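# Bend a rod into an upright arch between two sockets

## Task

Bend the rod so it forms a standing arch, with one of its ends seated in each of the board's two sockets.

## Robot and tools

Robot: two arms, left_arm and right_arm, each with a two-finger gripper. Scene frame: origin at table-top height midway between the nominal bases, +x out over the table, +z up, left_arm on the +y side (arm names do not match image sides). Calibrated bases: left_arm at (-0.028, +0.243, 0) m, quat_wxyz (+1.000, 0, 0, +0.006); right_arm at (+0.034, -0.297, 0) m, no rotation. A camera stand is fixed behind the arms. Gripper axes: fingers point along its +z and close along its y. end_effector_position is the spot between the pads, about 1 cm short of the fingertips.

Motion numbers. Every row has 14 values in [-1, 1]: dx, dy, dz, rx, ry, rz, opening for left_arm, then the same seven for right_arm. Always send all 14, even when one arm stays still. The first six of each arm are an offset, not a pose: they are measured from that arm's Hand target as it stood when the action or move began, along that Hand target's own axes. 1.0 equals 0.6 m for dx/dy/dz and 180 degrees for rx/ry/rz, which together form one rotation vector. Repeating an offset moves the arm further. Sending all six pose numbers as 0 re-requests the current Hand target. Opening is absolute: +1 fully open (0.093 m), -1 closed. A 0 in the opening slot is a real command, so resend the present opening to keep a gripper unchanged.

execute_actions(actions, cameras): actions is a list of actions; each action is up to 15 rows, one per 1/30 s step, all counted from the same start pose; a short action repeats its last row to fill 15 steps. Images come only when actions is empty or cameras names some ("all" for every camera, [] for none).

move(target, speed, blend, opening_speed, grip_force, blocking, cameras): drives each gripper straight toward an offset target (one 14-number row, or a list of up to 15 rows, all measured from the same starting Hand targets). speed is m/s per arm path, 0.002 to 2.9, default 0.25 (rotation capped at twice that in rad/s); one value or one per target. blend in metres rounds corners of a list; 0 stops at each. opening_speed (0.2 or more, per second on the -1..+1 scale) ramps the fingers. grip_force sets pad force limit, about 10 to 50 N, one value or one per arm; it persists; lower values close slowly. blocking=false returns after about 0.5 s while the move continues. A move lasts at least 0.5 s and at most 10 s, does not avoid obstacles or the other arm, and the gripper can lag, overshoot speed or drift, more when fast or near full stretch. Avoid paths near an arm's own base. The result adds a "move:" line with the ending (done, off_target, moving, held, fault) and limits that acted (paced = pose clipped, held = steps withheld). done means within 10 mm and 2 degrees; it says nothing about contact.

wait(seconds 0 to 10, cameras): lets time pass holding commands; a running move keeps going. stop(cameras): brakes a running move. zoom_image(camera, region [x0, y0, x1, y1] pixels, at most 504 by 504): enlarges part of the newest image from cam_head_left, cam_head_right, cam_low, cam_left_wrist or cam_right_wrist. Cameras: cam_head_left, cam_head_right, cam_high, cam_low, cam_left_wrist, cam_right_wrist, all 672x504. read_manual(section="licences") only returns licence text. finished_scene(scene) ends the scene irreversibly; the arch must stand without the robot holding it; make no other call in that reply.

Results: per arm, end_effector_position (m) and end_effector_quat_wxyz in the scene frame (may be off by a few cm), Hand target (the last commanded pose after clipping, base for next offsets), Tool commands, grip_measured (+1 open, -1 closed; pads meet near -0.94; add about 0.0208 per mm of object width; may read up to 0.02 high), Joint positions (last value is finger opening in m), joint torques (wrap at ±28 N m for joints 1-3, nonzero even in free air), joint velocities (may say within noise), and, for executed actions, positions at some steps. MOTOR HOT warns of heating; OVER-TEMPERATURE FAULT folds and disables that arm.

Behaviour: orientation commands are clipped to 40 degrees from the measured one per step. Grippers often settle short or sag and tilt, especially at long reach; check position and orientation after each move and send the remaining difference. An arm blocked by something keeps pushing until commanded back past its gripper. To hold an object keep sending the closing number; to release, send a value well above the width reading. Pads grip with roughly 50 to 65 N.

Avoid: dropping the rod or letting it fall from the table, releasing it while it moves, fast impacts with the board or table, pressing hard, grippers or wrist cameras touching each other (the clearance check won't stop that), one gripper closing on the other's fingers, straining camera cables, and long holds at full stretch that heat motors. Loose objects may occasionally be nudged by an outside push.

Each tool is called after "Request:" in YAML: its name, and indented under it one key for each argument.

## Session

Request:
execute_actions:
  actions: []

Scene clock: 0.00 s.
left_arm: end_effector_position=(+0.3139, +0.2734, +0.1030) grip_measured=+1.000 end_effector_quat_wxyz=(+0.556, -0.041, +0.827, +0.068) | right_arm: end_effector_position=(+0.4776, -0.2022, +0.1025) grip_measured=+1.000 end_effector_quat_wxyz=(+0.518, -0.038, +0.830, +0.206)
Joint positions: left_arm=[0.009 1.233 0.259 0.588 -0.138 0.016 0.093] | right_arm=[0.104 1.712 0.683 0.622 -0.296 0.208 0.093]
Joint velocities: within noise
Joint torques (N m): no reading
Heat: left arm: 29 °C; right arm: 29 °C.
Hand target: left_arm +0.3174, +0.2735, +0.1111; +0.566, -0.041, +0.820, +0.067 | right_arm +0.4785, -0.2022, +0.1057; +0.519, -0.038, +0.829, +0.206
Tool commands: left_gripper/opening=+1.0 right_gripper/opening=+1.0

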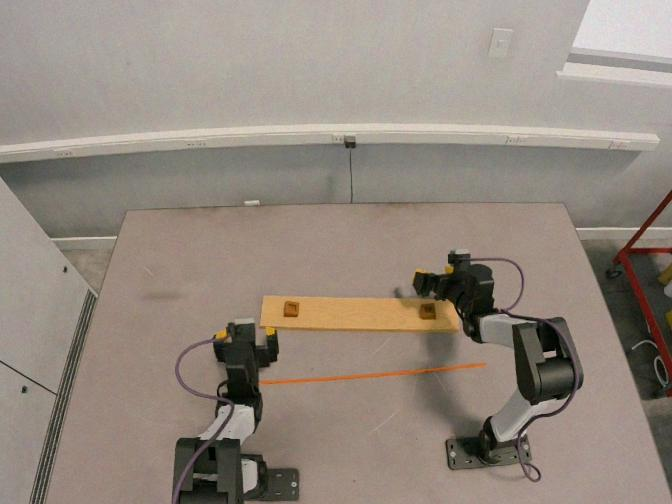

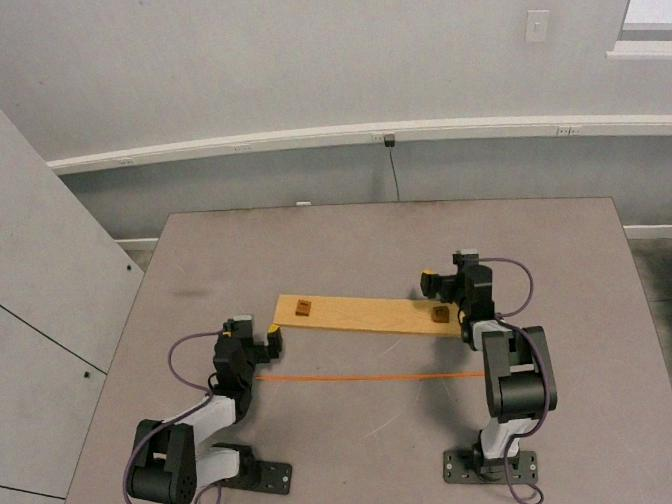

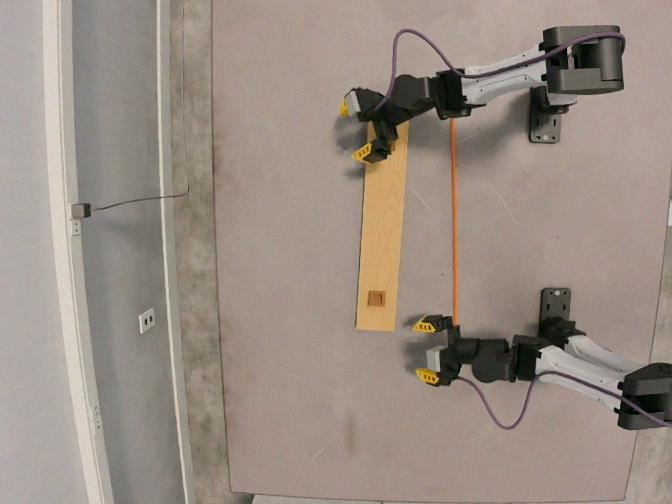

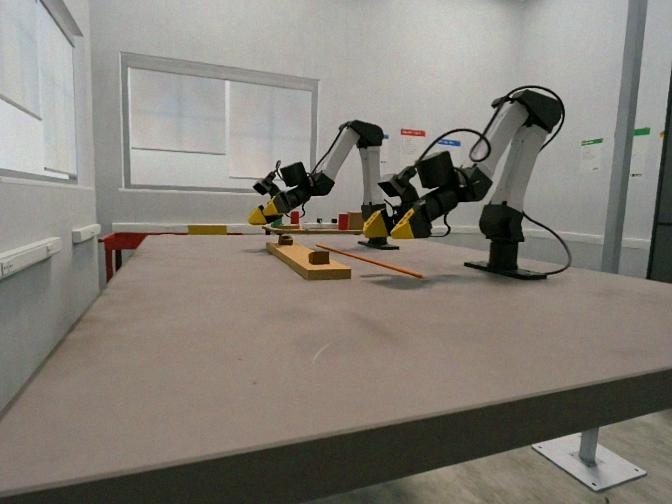

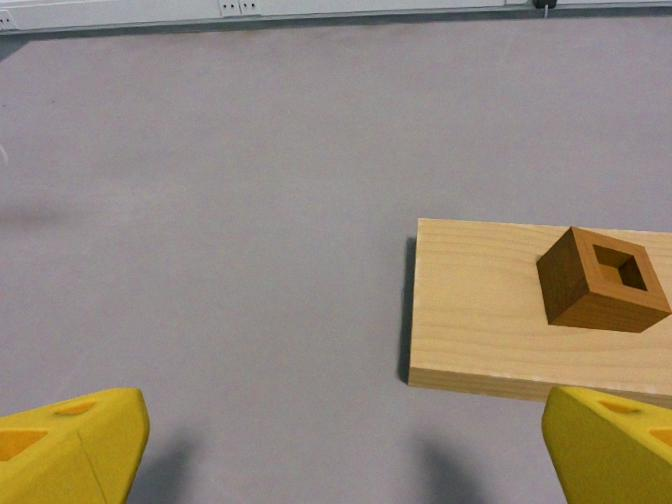

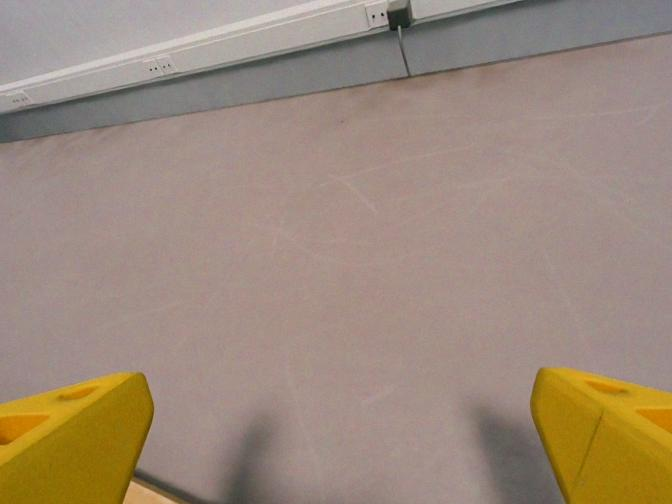

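Request:
zoom_image:
  camera: "cam_high"
  region: [330, 90, 582, 350]

Request:
zoom_image:
  camera: "cam_head_right"
  region: [200, 270, 560, 500]

Request:
zoom_image:
  camera: "cam_low"
  region: [220, 180, 520, 300]

Scaled by 1.938 from the camera's 672x504 image, which has a finer 960x720 frame.

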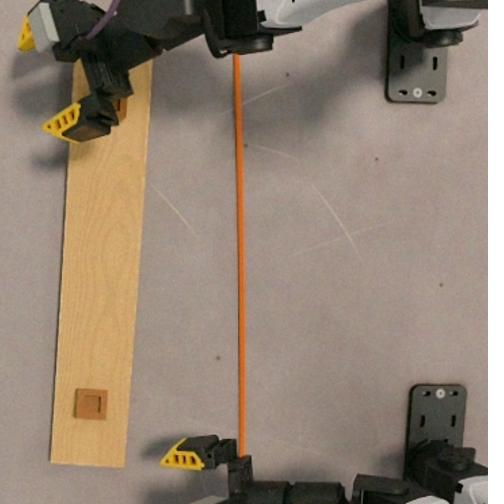

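Scaled by 1.400 from the camera's 672x504 image, which has a finer 960x720 frame.

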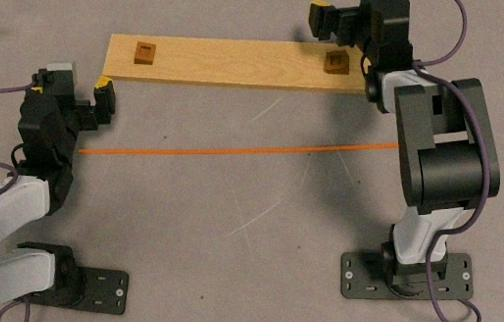

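Scaled by 1.680 from the camera's 672x504 image, which has a finer 960x720 frame.

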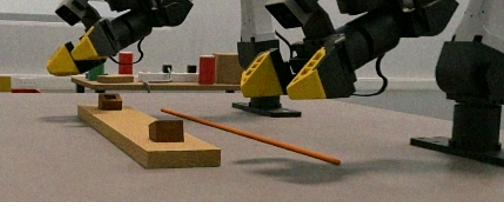

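Request:
move:
  target: [-0.1133,-0.0863,-0.2322,0.337,0.266,0.459,1,-0.0015,0.1055,-0.4177,-0.1624,0.3764,-0.411,1]
  cameras: ["all"]

Scene clock: 67.37 s.
left_arm: end_effector_position=(+0.2209, +0.1998, +0.2090) grip_measured=+1.000 end_effector_quat_wxyz=(+0.027, +0.701, +0.713, +0.014) | right_arm: end_effector_position=(+0.2567, -0.2368, +0.2210) grip_measured=+1.000 end_effector_quat_wxyz=(-0.073, +0.699, -0.710, +0.033)
Joint positions: left_arm=[-0.178 1.486 1.545 -1.571 0.008 1.388 0.093] | right_arm=[0.256 1.328 1.455 -1.538 -0.015 -1.298 0.093]
Joint torques (N m): left_arm=[-0.51 -8.35 8.18 0.24 0.06 0.01] | right_arm=[0.5 -5.15 5.68 0.48 0.17 -0.22]
Heat: left arm: 36 °C; right arm: 39 °C.
Hand target: left_arm +0.2204, +0.1999, +0.2200; +0.000, +0.707, +0.707, +0.000 | right_arm +0.2496, -0.2399, +0.2198; +0.000, +0.707, -0.707, +0.001
Off the commanded pose: left_arm 0.011 m, 4 deg | right_arm 0.008 m, 9 deg.
joint sent to its limit (left arm) — joint 4 (wrist pitch), lower limit. The joint targets are off in orientation, not in position.
joint sent to its limit (right arm) — joint 4 (wrist pitch), lower limit. The joint targets are off in orientation, not in position.
move: off_target (left_arm, right_arm)

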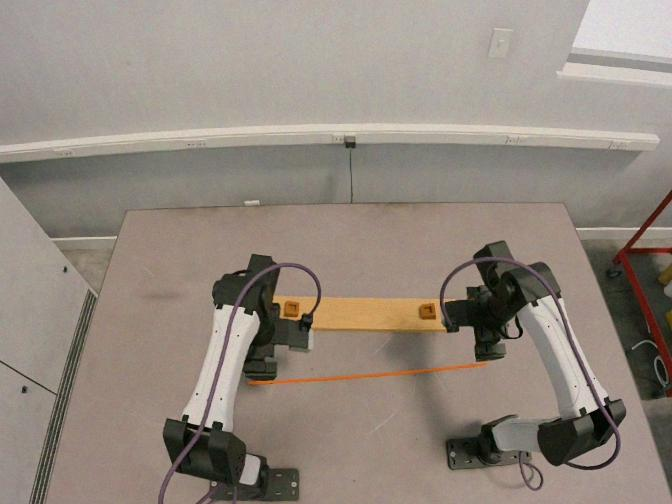

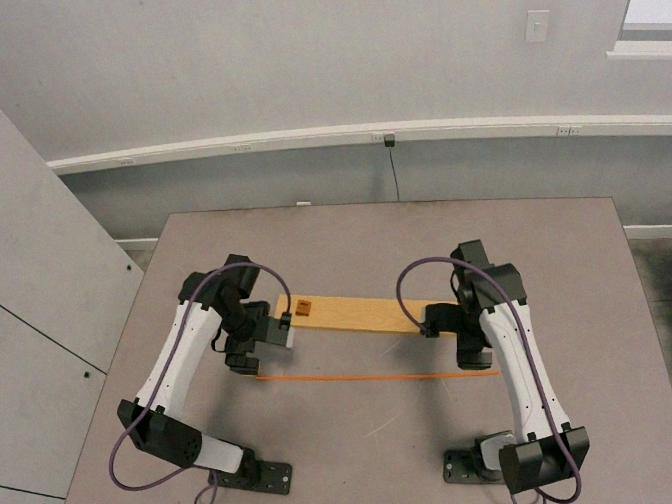

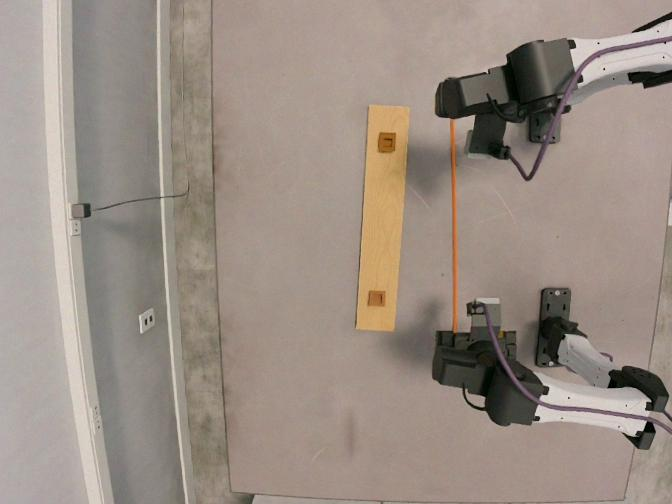

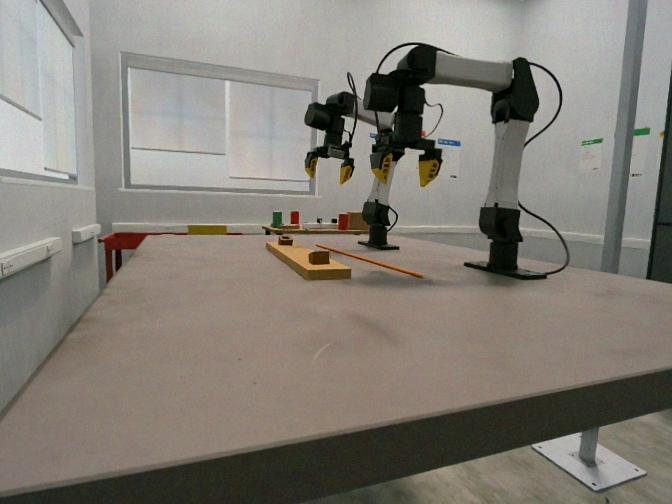

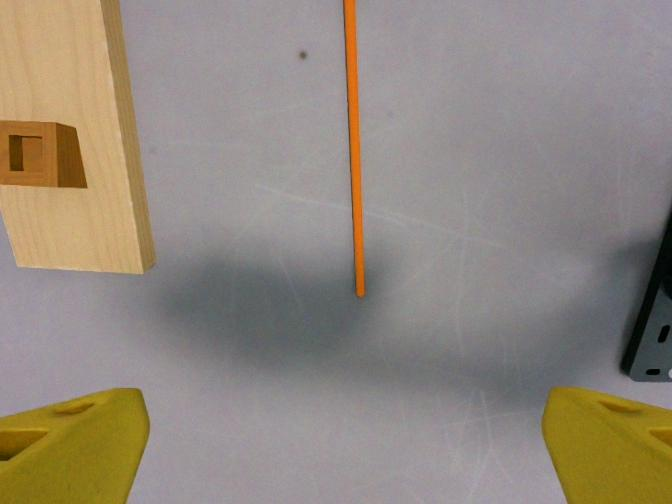

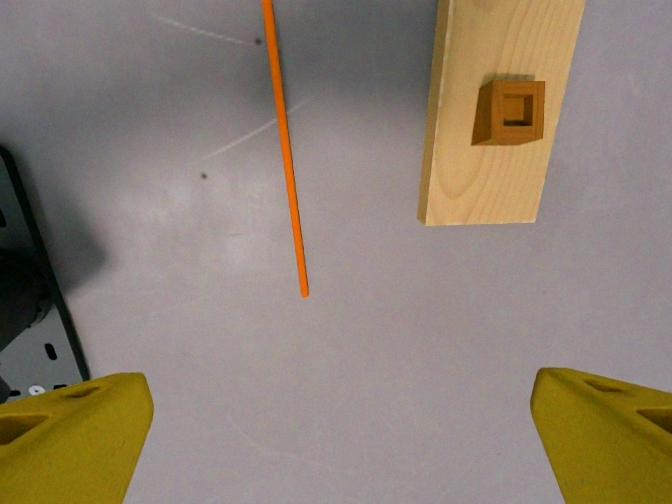

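Request:
move:
  target: [0.0233,-0.0057,0.267,-0.05,0,-0.02,0.2,0.015,-0.0117,0.267,0.05,0,-0.02,0.2]
  cameras: ["all"]

Request:
zoom_image:
  camera: "cam_low"
  region: [220, 160, 500, 300]

Request:
zoom_image:
  camera: "cam_high"
  region: [360, 60, 600, 380]

Scene clock: 98.57 s.
left_arm: end_effector_position=(+0.2163, +0.2112, +0.0606) grip_measured=+0.202 end_effector_quat_wxyz=(+0.052, +0.687, +0.723, +0.049) | right_arm: end_effector_position=(+0.2566, -0.2452, +0.0663) grip_measured=+0.202 end_effector_quat_wxyz=(-0.064, +0.726, -0.683, +0.053)
Joint positions: left_arm=[-0.155 1.383 0.852 -0.898 -0.02 1.379 0.055] | right_arm=[0.247 1.276 0.793 -0.921 0.02 -1.387 0.055]
Joint torques (N m): left_arm=[0.51 -6.52 4.85 0.63 0.04 -0.2] | right_arm=[-0.65 -2.59 5.91 0.81 0.19 -0.2]
Heat: left arm: 33 °C; right arm: 34 °C.
Hand target: left_arm +0.2168, +0.2140, +0.0598; +0.055, +0.682, +0.727, +0.056 | right_arm +0.2569, -0.2489, +0.0596; -0.056, +0.727, -0.682, +0.056
Off the commanded pose: left_arm 0.003 m, 1 deg | right_arm 0.008 m, 1 deg.
move: done

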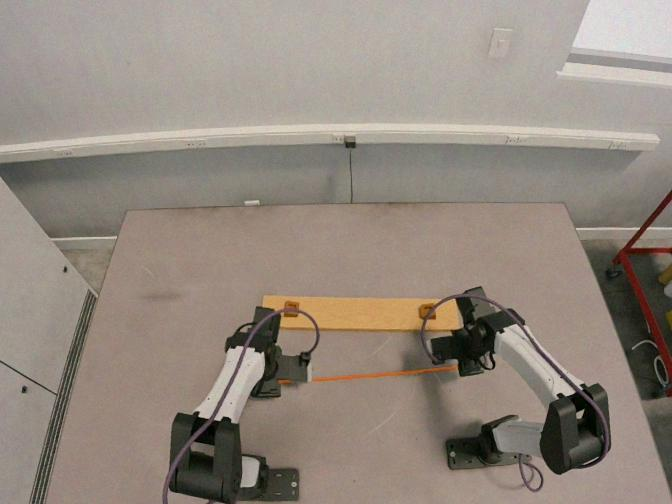

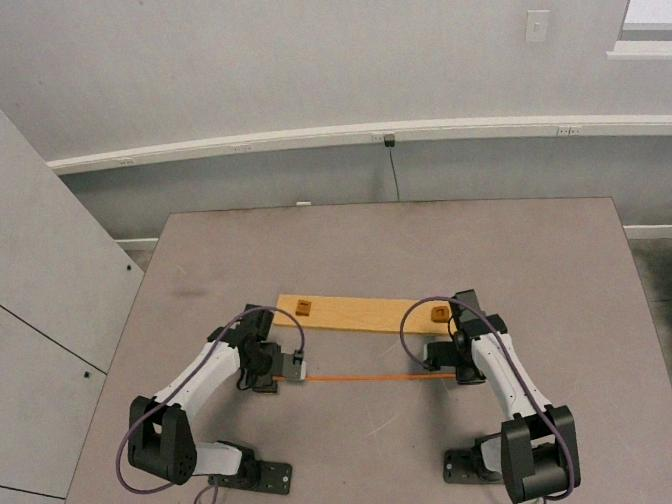

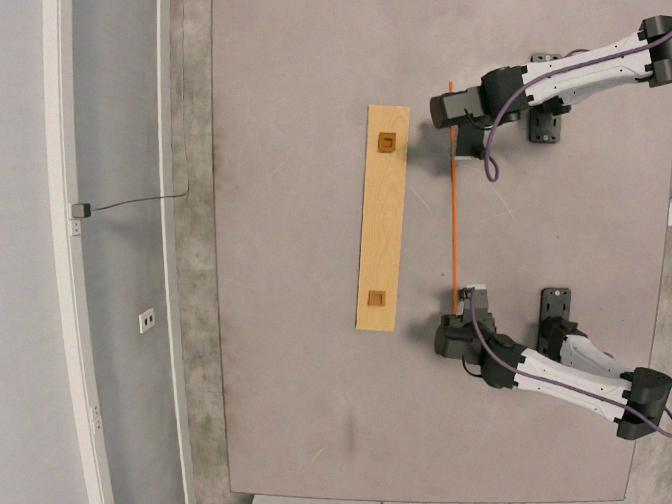

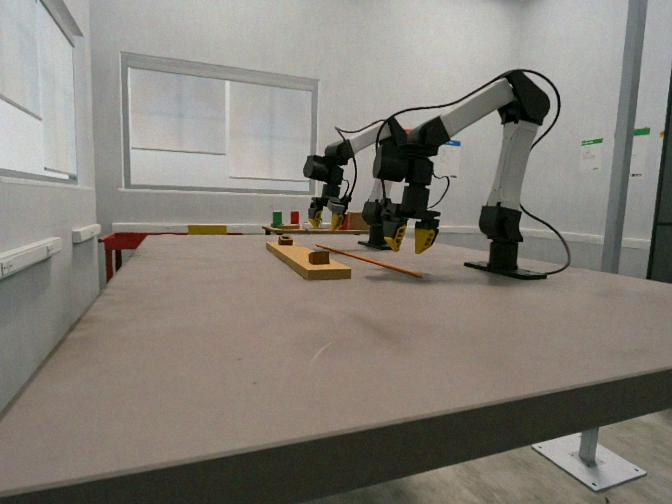

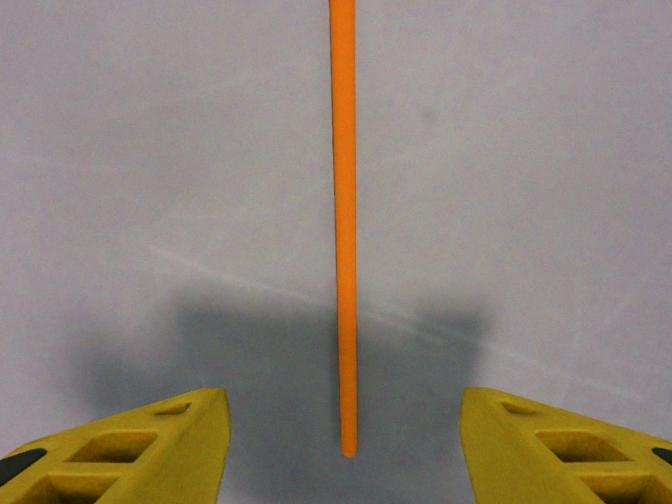

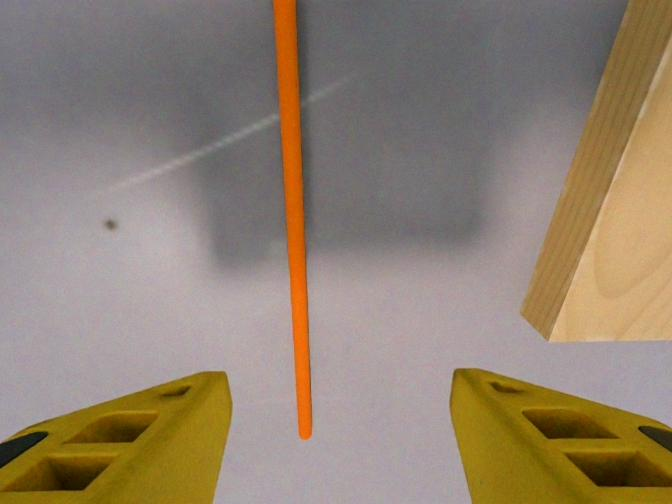

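Scaled by 1.800 from the camera's 672x504 image, which has a finer 960x720 frame.

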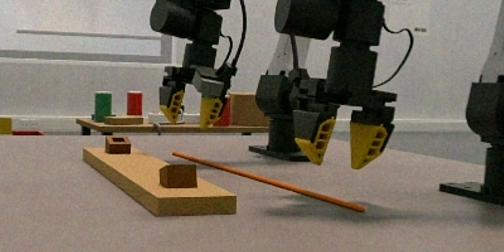

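Scaled by 1.575 from the camera's 672x504 image, which has a finer 960x720 frame.

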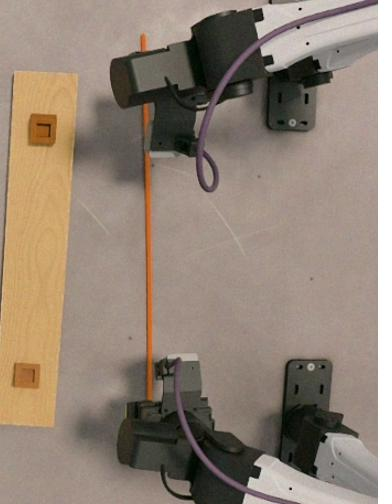

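Request:
move:
  target: [-0.003,-0.003,0.06,0,0,0,0,-0.003,0.024,0.063,0,0,0,0]
  cameras: ["cam_low","cam_left_wrist","cam_right_wrist"]

Request:
zoom_image:
  camera: "cam_low"
  region: [280, 200, 460, 300]

Scene clock: 108.30 s.
left_arm: end_effector_position=(+0.2201, +0.2109, +0.0269) grip_measured=+0.002 end_effector_quat_wxyz=(+0.056, +0.685, +0.724, +0.053) | right_arm: end_effector_position=(+0.2486, -0.2468, +0.0249) grip_measured=+0.002 end_effector_quat_wxyz=(-0.061, +0.727, -0.682, +0.052)
Joint positions: left_arm=[-0.155 1.442 0.756 -0.732 -0.022 1.374 0.045] | right_arm=[0.249 1.31 0.643 -0.744 0.022 -1.388 0.045]
Joint torques (N m): left_arm=[0.12 -5.24 5.01 0.67 0.05 -0.2] | right_arm=[0.49 -2.73 5.93 0.81 0.19 -0.05]
Heat: left arm: 33 °C; right arm: 34 °C.
Hand target: left_arm +0.2209, +0.2124, +0.0240; +0.055, +0.682, +0.727, +0.056 | right_arm +0.2486, -0.2479, +0.0200; -0.056, +0.727, -0.682, +0.056
Off the commanded pose: left_arm 0.003 m, 1 deg | right_arm 0.005 m, 1 deg.
move: done
Images, in order (width x height): cam_low 672x504, cam_left_wrist 672x504, cam_right_wrist 672x504.

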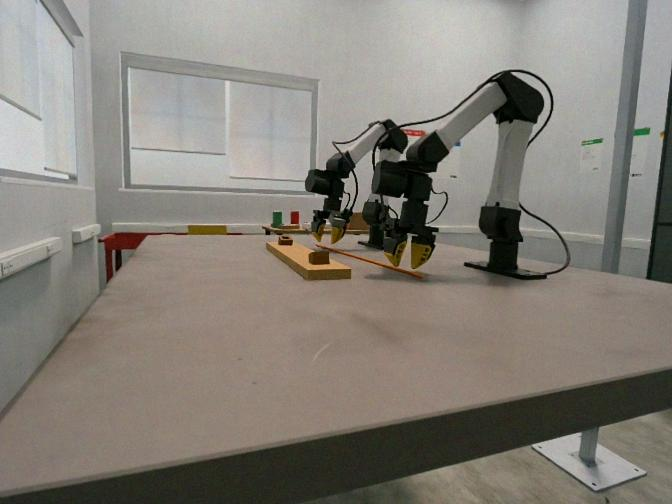

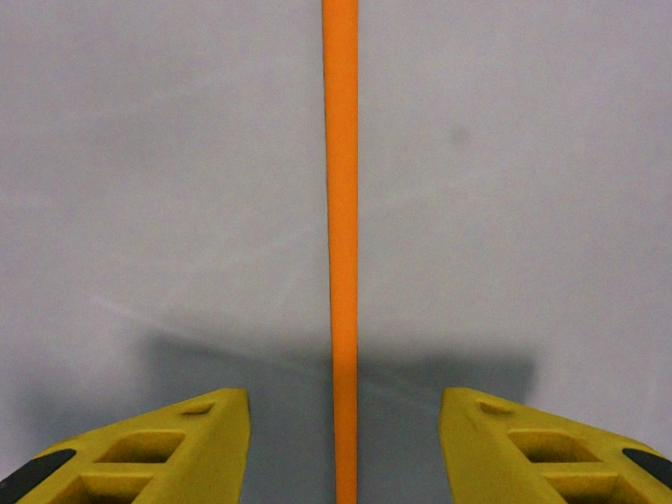

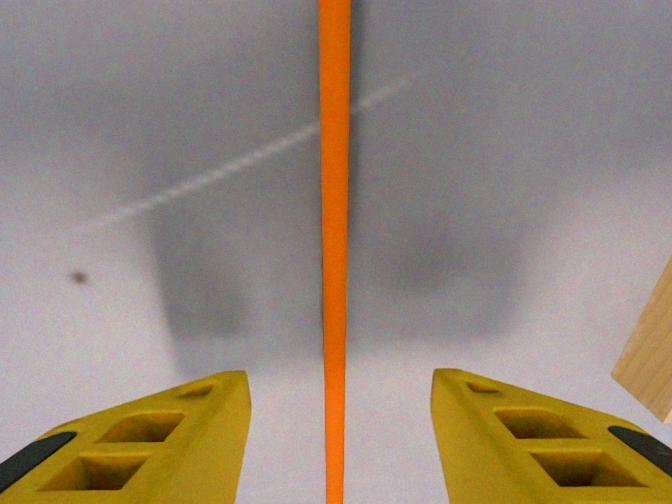

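Scaled by 2.800 from the camera's 672x504 image, which has a finer 960x720 frame.

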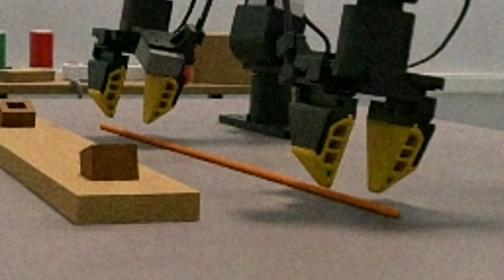

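Request:
move:
  target:
    - [0,0,0.022,0,0,0,0,0,0.003,0.022,0,0,0,0]
    - [0,0,0.022,0,0,0,-1,0,0.003,0.022,0,0,0,-1]
  opening_speed: 0.8
  cameras: ["cam_low","cam_left_wrist","cam_right_wrist"]

Request:
zoom_image:
  camera: "cam_low"
  region: [280, 200, 460, 300]

Scene clock: 116.10 s.
left_arm: end_effector_position=(+0.2024, +0.2108, +0.0156) grip_measured=-0.962 end_effector_quat_wxyz=(+0.029, +0.686, +0.727, +0.024) | right_arm: end_effector_position=(+0.2498, -0.2466, +0.0118) grip_measured=-0.972 end_effector_quat_wxyz=(-0.062, +0.727, -0.682, +0.053)
Joint positions: left_arm=[-0.155 1.465 0.735 -0.765 -0.006 1.37 0] | right_arm=[0.249 1.342 0.608 -0.674 0.023 -1.388 0]
Joint torques (N m): left_arm=[0.23 -4.64 4.44 1.3 -0.08 -0.14] | right_arm=[0.43 -2.89 5.72 0.82 0.18 -0.06]
Heat: left arm: 33 °C; right arm: 33 °C.
Hand target: left_arm +0.2228, +0.2125, +0.0109; +0.055, +0.682, +0.727, +0.056 | right_arm +0.2489, -0.2480, +0.0067; -0.056, +0.727, -0.682, +0.056
Off the commanded pose: left_arm 0.021 m, 5 deg | right_arm 0.005 m, 1 deg.
move: off_target (left_arm)
Images, in order (width x height): cam_low 672x504, cam_left_wrist 672x504, cam_right_wrist 672x504.

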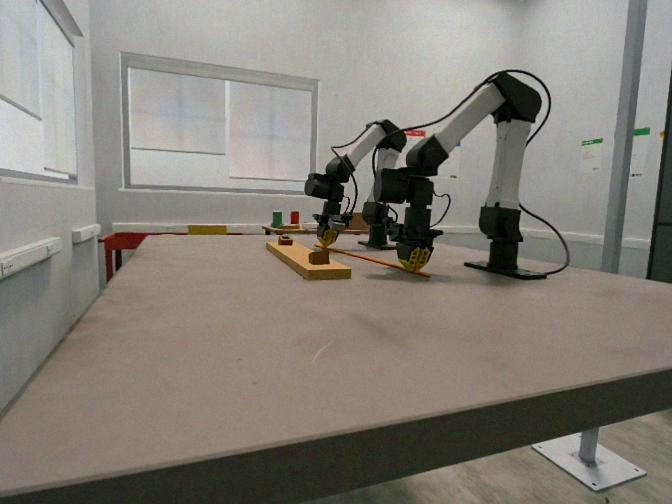

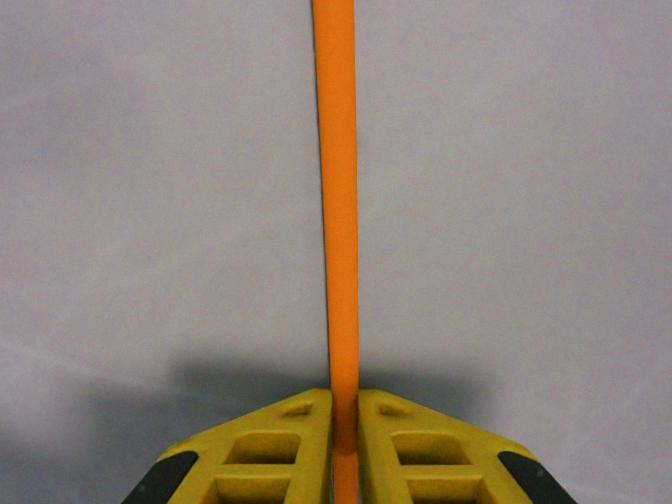

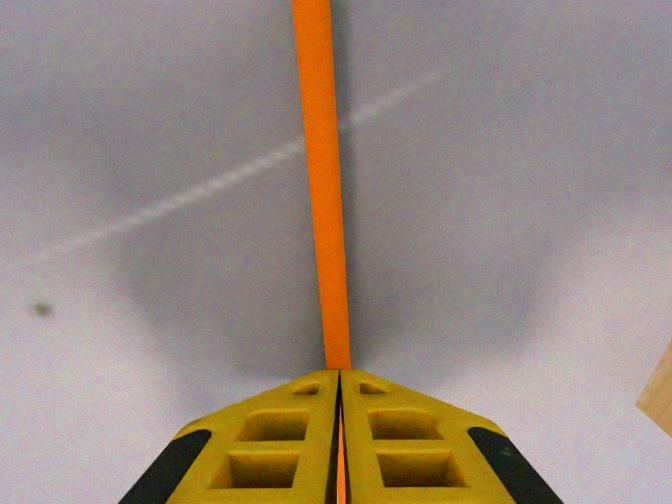

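Scaled by 2.800 from the camera's 672x504 image, which has a finer 960x720 frame.

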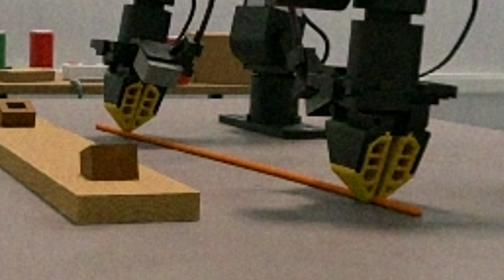

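Request:
move:
  target:
    - [0,-0.033,-0.01,0,0,0,-1,0,0,0,0,0,0,-0.4]
    - [0,-0.033,-0.01,0,0,0,-1,0,0.003,0.015,0,0,0,-0.4]
    - [0,-0.033,-0.01,0,0,0,-1,0,0.003,0.015,0,0,0,-1]
  opening_speed: 0.8
  cameras: ["cam_low","cam_left_wrist","cam_right_wrist"]

Request:
zoom_image:
  camera: "cam_low"
  region: [280, 200, 460, 300]

Scene clock: 124.30 s.
left_arm: end_effector_position=(+0.2007, +0.2100, +0.0158) grip_measured=-0.962 end_effector_quat_wxyz=(+0.052, +0.682, +0.728, +0.044) | right_arm: end_effector_position=(+0.2536, -0.2474, +0.0117) grip_measured=-0.972 end_effector_quat_wxyz=(-0.066, +0.726, -0.682, +0.062)
Joint positions: left_arm=[-0.166 1.403 0.677 -0.71 -0.014 1.353 0] | right_arm=[0.249 1.342 0.604 -0.654 0.033 -1.388 0]
Joint torques (N m): left_arm=[-0.49 -5.98 3.92 0.77 -0.04 -0.16] | right_arm=[0.43 -1.2 3.74 1.04 0.08 -0.05]
Heat: left arm: 33 °C; right arm: 33 °C.
Hand target: left_arm +0.2024, +0.2112, +0.0137; +0.055, +0.682, +0.727, +0.056 | right_arm +0.2484, -0.2481, -0.0025; -0.056, +0.727, -0.682, +0.056
Off the commanded pose: left_arm 0.003 m, 1 deg | right_arm 0.015 m, 1 deg.
move: off_target (right_arm); target 3's new opening was sent with right_arm's hand 0.020 m and 3 deg from that target
Images, in order (width x height): cam_low 672x504, cam_left_wrist 672x504, cam_right_wrist 672x504.

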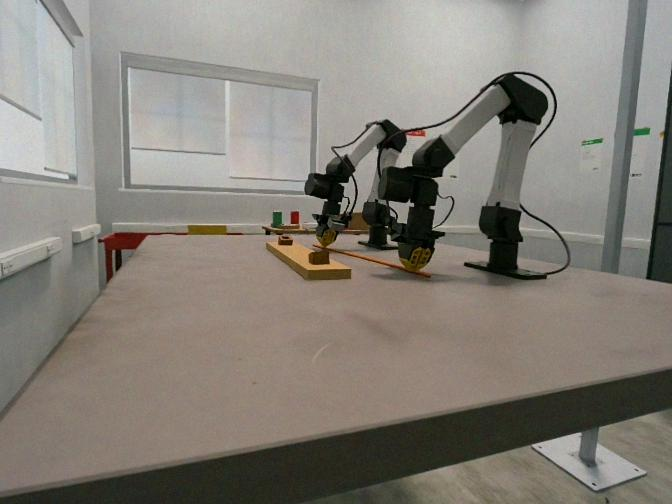

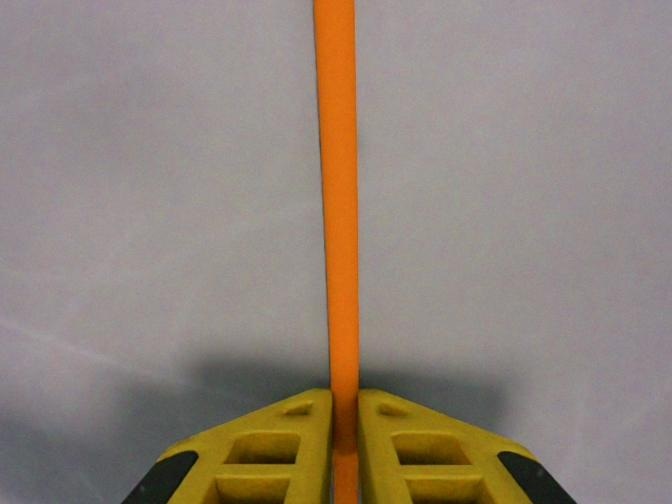

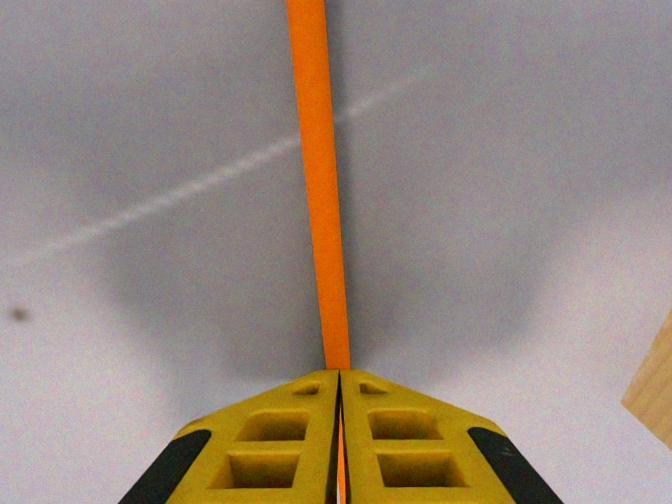

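Scaled by 2.800 from the camera's 672x504 image, which has a finer 960x720 frame.

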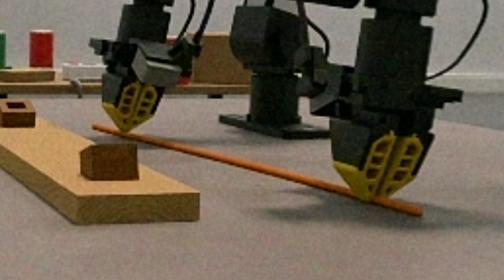

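Request:
move:
  target: [0,0,0,0,0,0,-1,0,0,-0.04,0,0,0,0]
  cameras: ["cam_low","cam_left_wrist","cam_right_wrist"]

Request:
move:
  target: [0,0,0,0,0,0,-1,0,0,0.03,0,0,0,0]
  cameras: ["cam_low","cam_left_wrist","cam_right_wrist"]

Request:
zoom_image:
  camera: "cam_low"
  region: [280, 200, 460, 300]

Scene clock: 133.67 s.
left_arm: end_effector_position=(+0.2007, +0.2100, +0.0158) grip_measured=-0.962 end_effector_quat_wxyz=(+0.052, +0.682, +0.728, +0.044) | right_arm: end_effector_position=(+0.2395, -0.2507, +0.0116) grip_measured=-0.002 end_effector_quat_wxyz=(-0.046, +0.728, -0.682, +0.050)
Joint positions: left_arm=[-0.166 1.403 0.677 -0.71 -0.014 1.353 0] | right_arm=[0.252 1.324 0.598 -0.713 0.035 -1.387 0.045]
Joint torques (N m): left_arm=[-0.47 -5.97 3.9 0.76 -0.04 -0.17] | right_arm=[0.61 -5.81 9.02 0.37 0.06 -0.02]
Heat: left arm: 33 °C; right arm: 33 °C.
Hand target: left_arm +0.2024, +0.2112, +0.0137; +0.055, +0.682, +0.727, +0.056 | right_arm +0.2447, -0.2481, +0.0212; -0.056, +0.727, -0.682, +0.056
Off the commanded pose: left_arm 0.003 m, 1 deg | right_arm 0.011 m, 1 deg.
move: off_target (right_arm)
Images, in order (width x height): cam_low 672x504, cam_left_wrist 672x504, cam_right_wrist 672x504.

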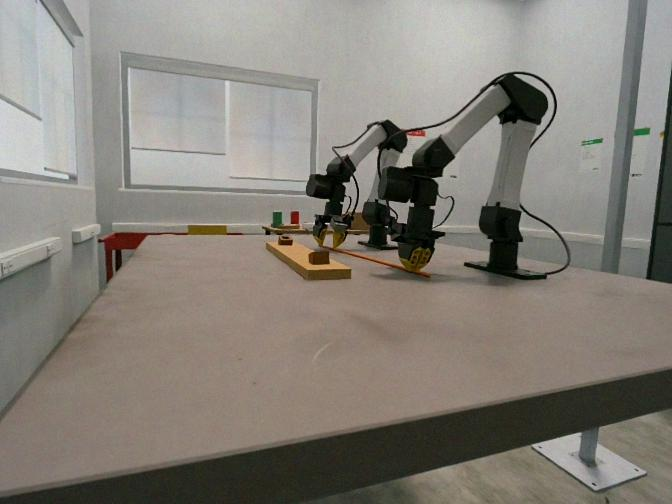

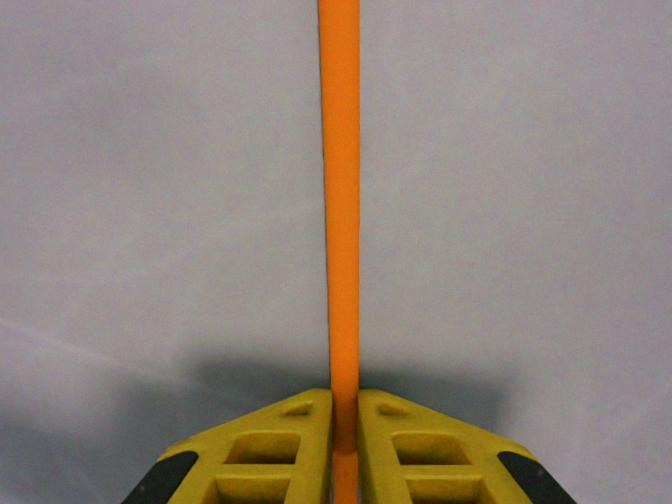

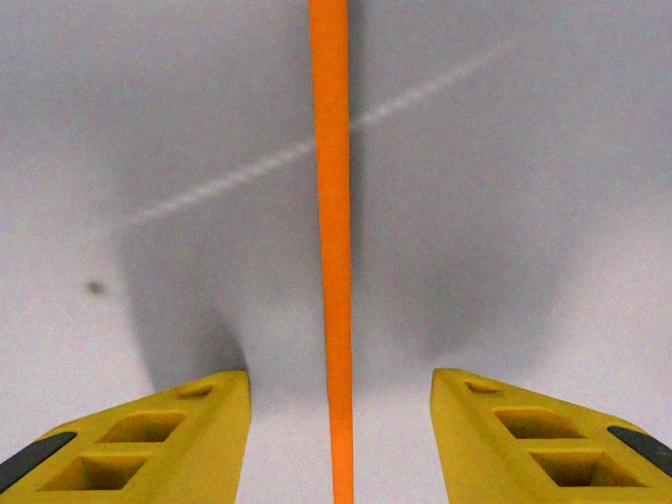

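Scene clock: 134.37 s.
left_arm: end_effector_position=(+0.2007, +0.2100, +0.0158) grip_measured=-0.962 end_effector_quat_wxyz=(+0.052, +0.682, +0.728, +0.044) | right_arm: end_effector_position=(+0.2445, -0.2495, +0.0096) grip_measured=-0.002 end_effector_quat_wxyz=(-0.051, +0.728, -0.682, +0.053)
Joint positions: left_arm=[-0.166 1.403 0.677 -0.71 -0.014 1.353 0] | right_arm=[0.252 1.339 0.598 -0.686 0.035 -1.387 0.045]
Joint torques (N m): left_arm=[-0.49 -5.98 3.9 0.76 -0.04 -0.17] | right_arm=[0.31 -2.32 5.35 1.01 0.05 -0.05]
Heat: left arm: 33 °C; right arm: 33 °C.
Hand target: left_arm +0.2024, +0.2112, +0.0137; +0.055, +0.682, +0.727, +0.056 | right_arm +0.2475, -0.2480, +0.0034; -0.056, +0.727, -0.682, +0.056
Off the commanded pose: left_arm 0.003 m, 1 deg | right_arm 0.007 m, 1 deg.
move: done
Images, in order (width x height): cam_low 672x504, cam_left_wrist 672x504, cam_right_wrist 672x504.

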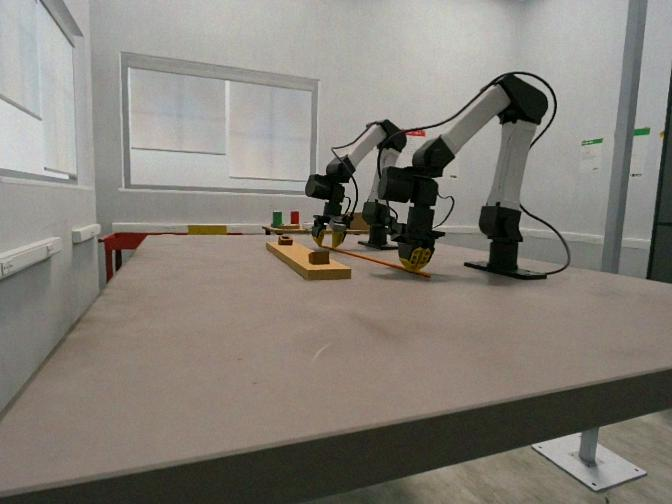

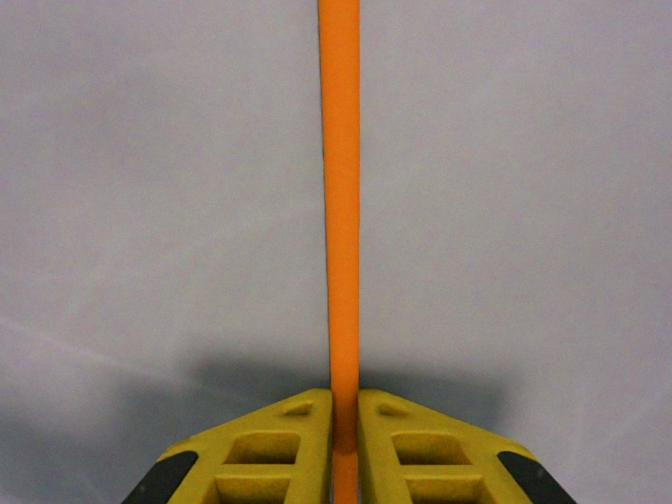

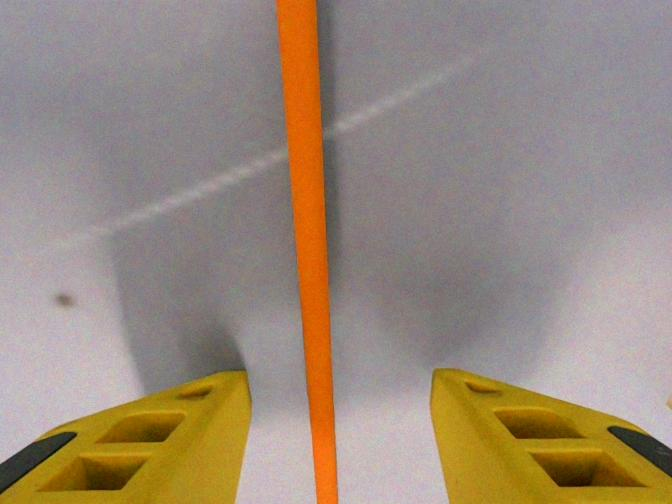

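Scaled by 2.800 from the camera's 672x504 image, which has a finer 960x720 frame.

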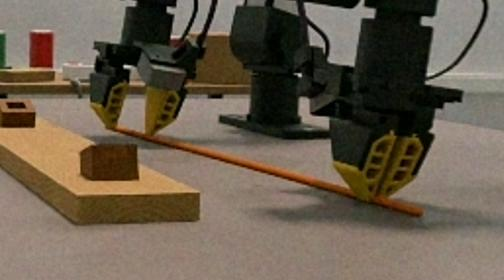

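Request:
move:
  target:
    - [0,0,0,0,0,0,-1,0,0.008,-0.01,-0.045,0,0,0]
    - [0,0,0,0,0,0,-1,0,0.008,0.012,-0.045,0,0,0]
    - [0,0,0,0,0,0,-1,0,0.008,0.012,-0.045,0,0,-1]
  opening_speed: 0.6
  cameras: ["cam_low","cam_right_wrist"]

Request:
zoom_image:
  camera: "cam_low"
  region: [280, 200, 460, 300]

Scene clock: 143.80 s.
left_arm: end_effector_position=(+0.2007, +0.2100, +0.0158) grip_measured=-0.962 end_effector_quat_wxyz=(+0.052, +0.682, +0.728, +0.044) | right_arm: end_effector_position=(+0.2376, -0.2502, +0.0057) grip_measured=-0.944 end_effector_quat_wxyz=(+0.004, +0.729, -0.685, +0.010)
Joint positions: left_arm=[-0.166 1.403 0.677 -0.71 -0.014 1.353 0] | right_arm=[0.246 1.458 0.687 -0.796 0.02 -1.389 0]
Joint torques (N m): left_arm=[-0.47 -5.98 3.92 0.77 -0.04 -0.17] | right_arm=[-0.8 -1.47 5.26 0.88 -0.1 -0.19]
Heat: left arm: 33 °C; right arm: 33 °C.
Hand target: left_arm +0.2024, +0.2112, +0.0137; +0.055, +0.682, +0.727, +0.056 | right_arm +0.2439, -0.2484, -0.0044; -0.004, +0.729, -0.684, +0.008
Off the commanded pose: left_arm 0.003 m, 1 deg | right_arm 0.012 m, 1 deg.
move: off_target (right_arm); target 3's new opening was sent with right_arm's hand 0.011 m and 1 deg from that target
Images, in order (width x height): cam_low 672x504, cam_right_wrist 672x504.

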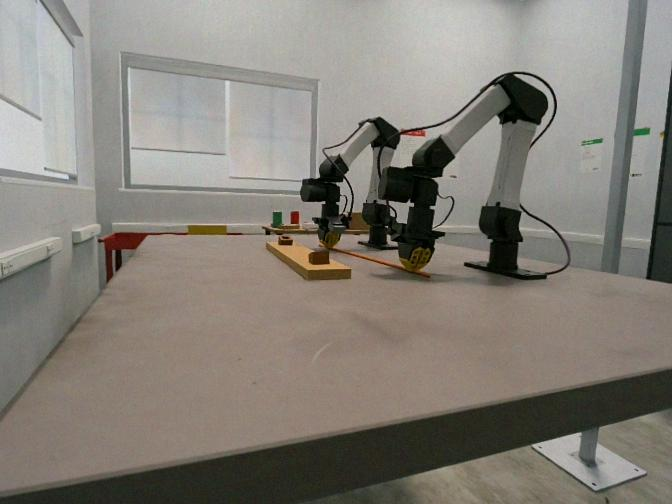

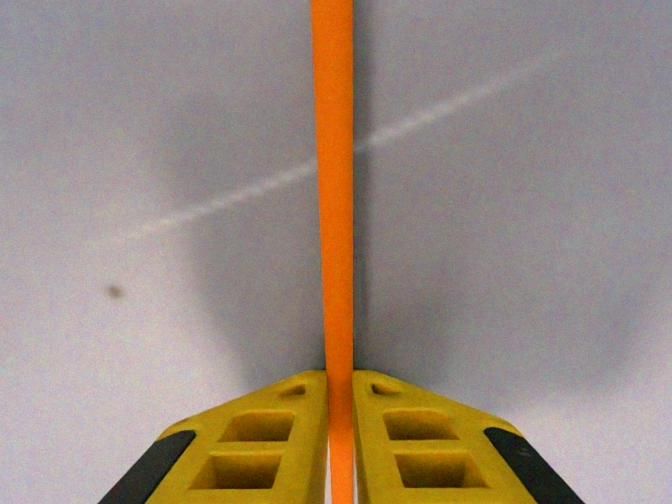

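Scaled by 2.800 from the camera's 672x504 image, which has a finer 960x720 frame.

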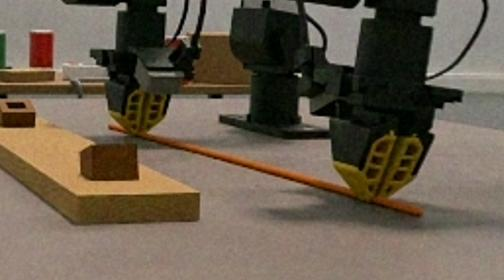

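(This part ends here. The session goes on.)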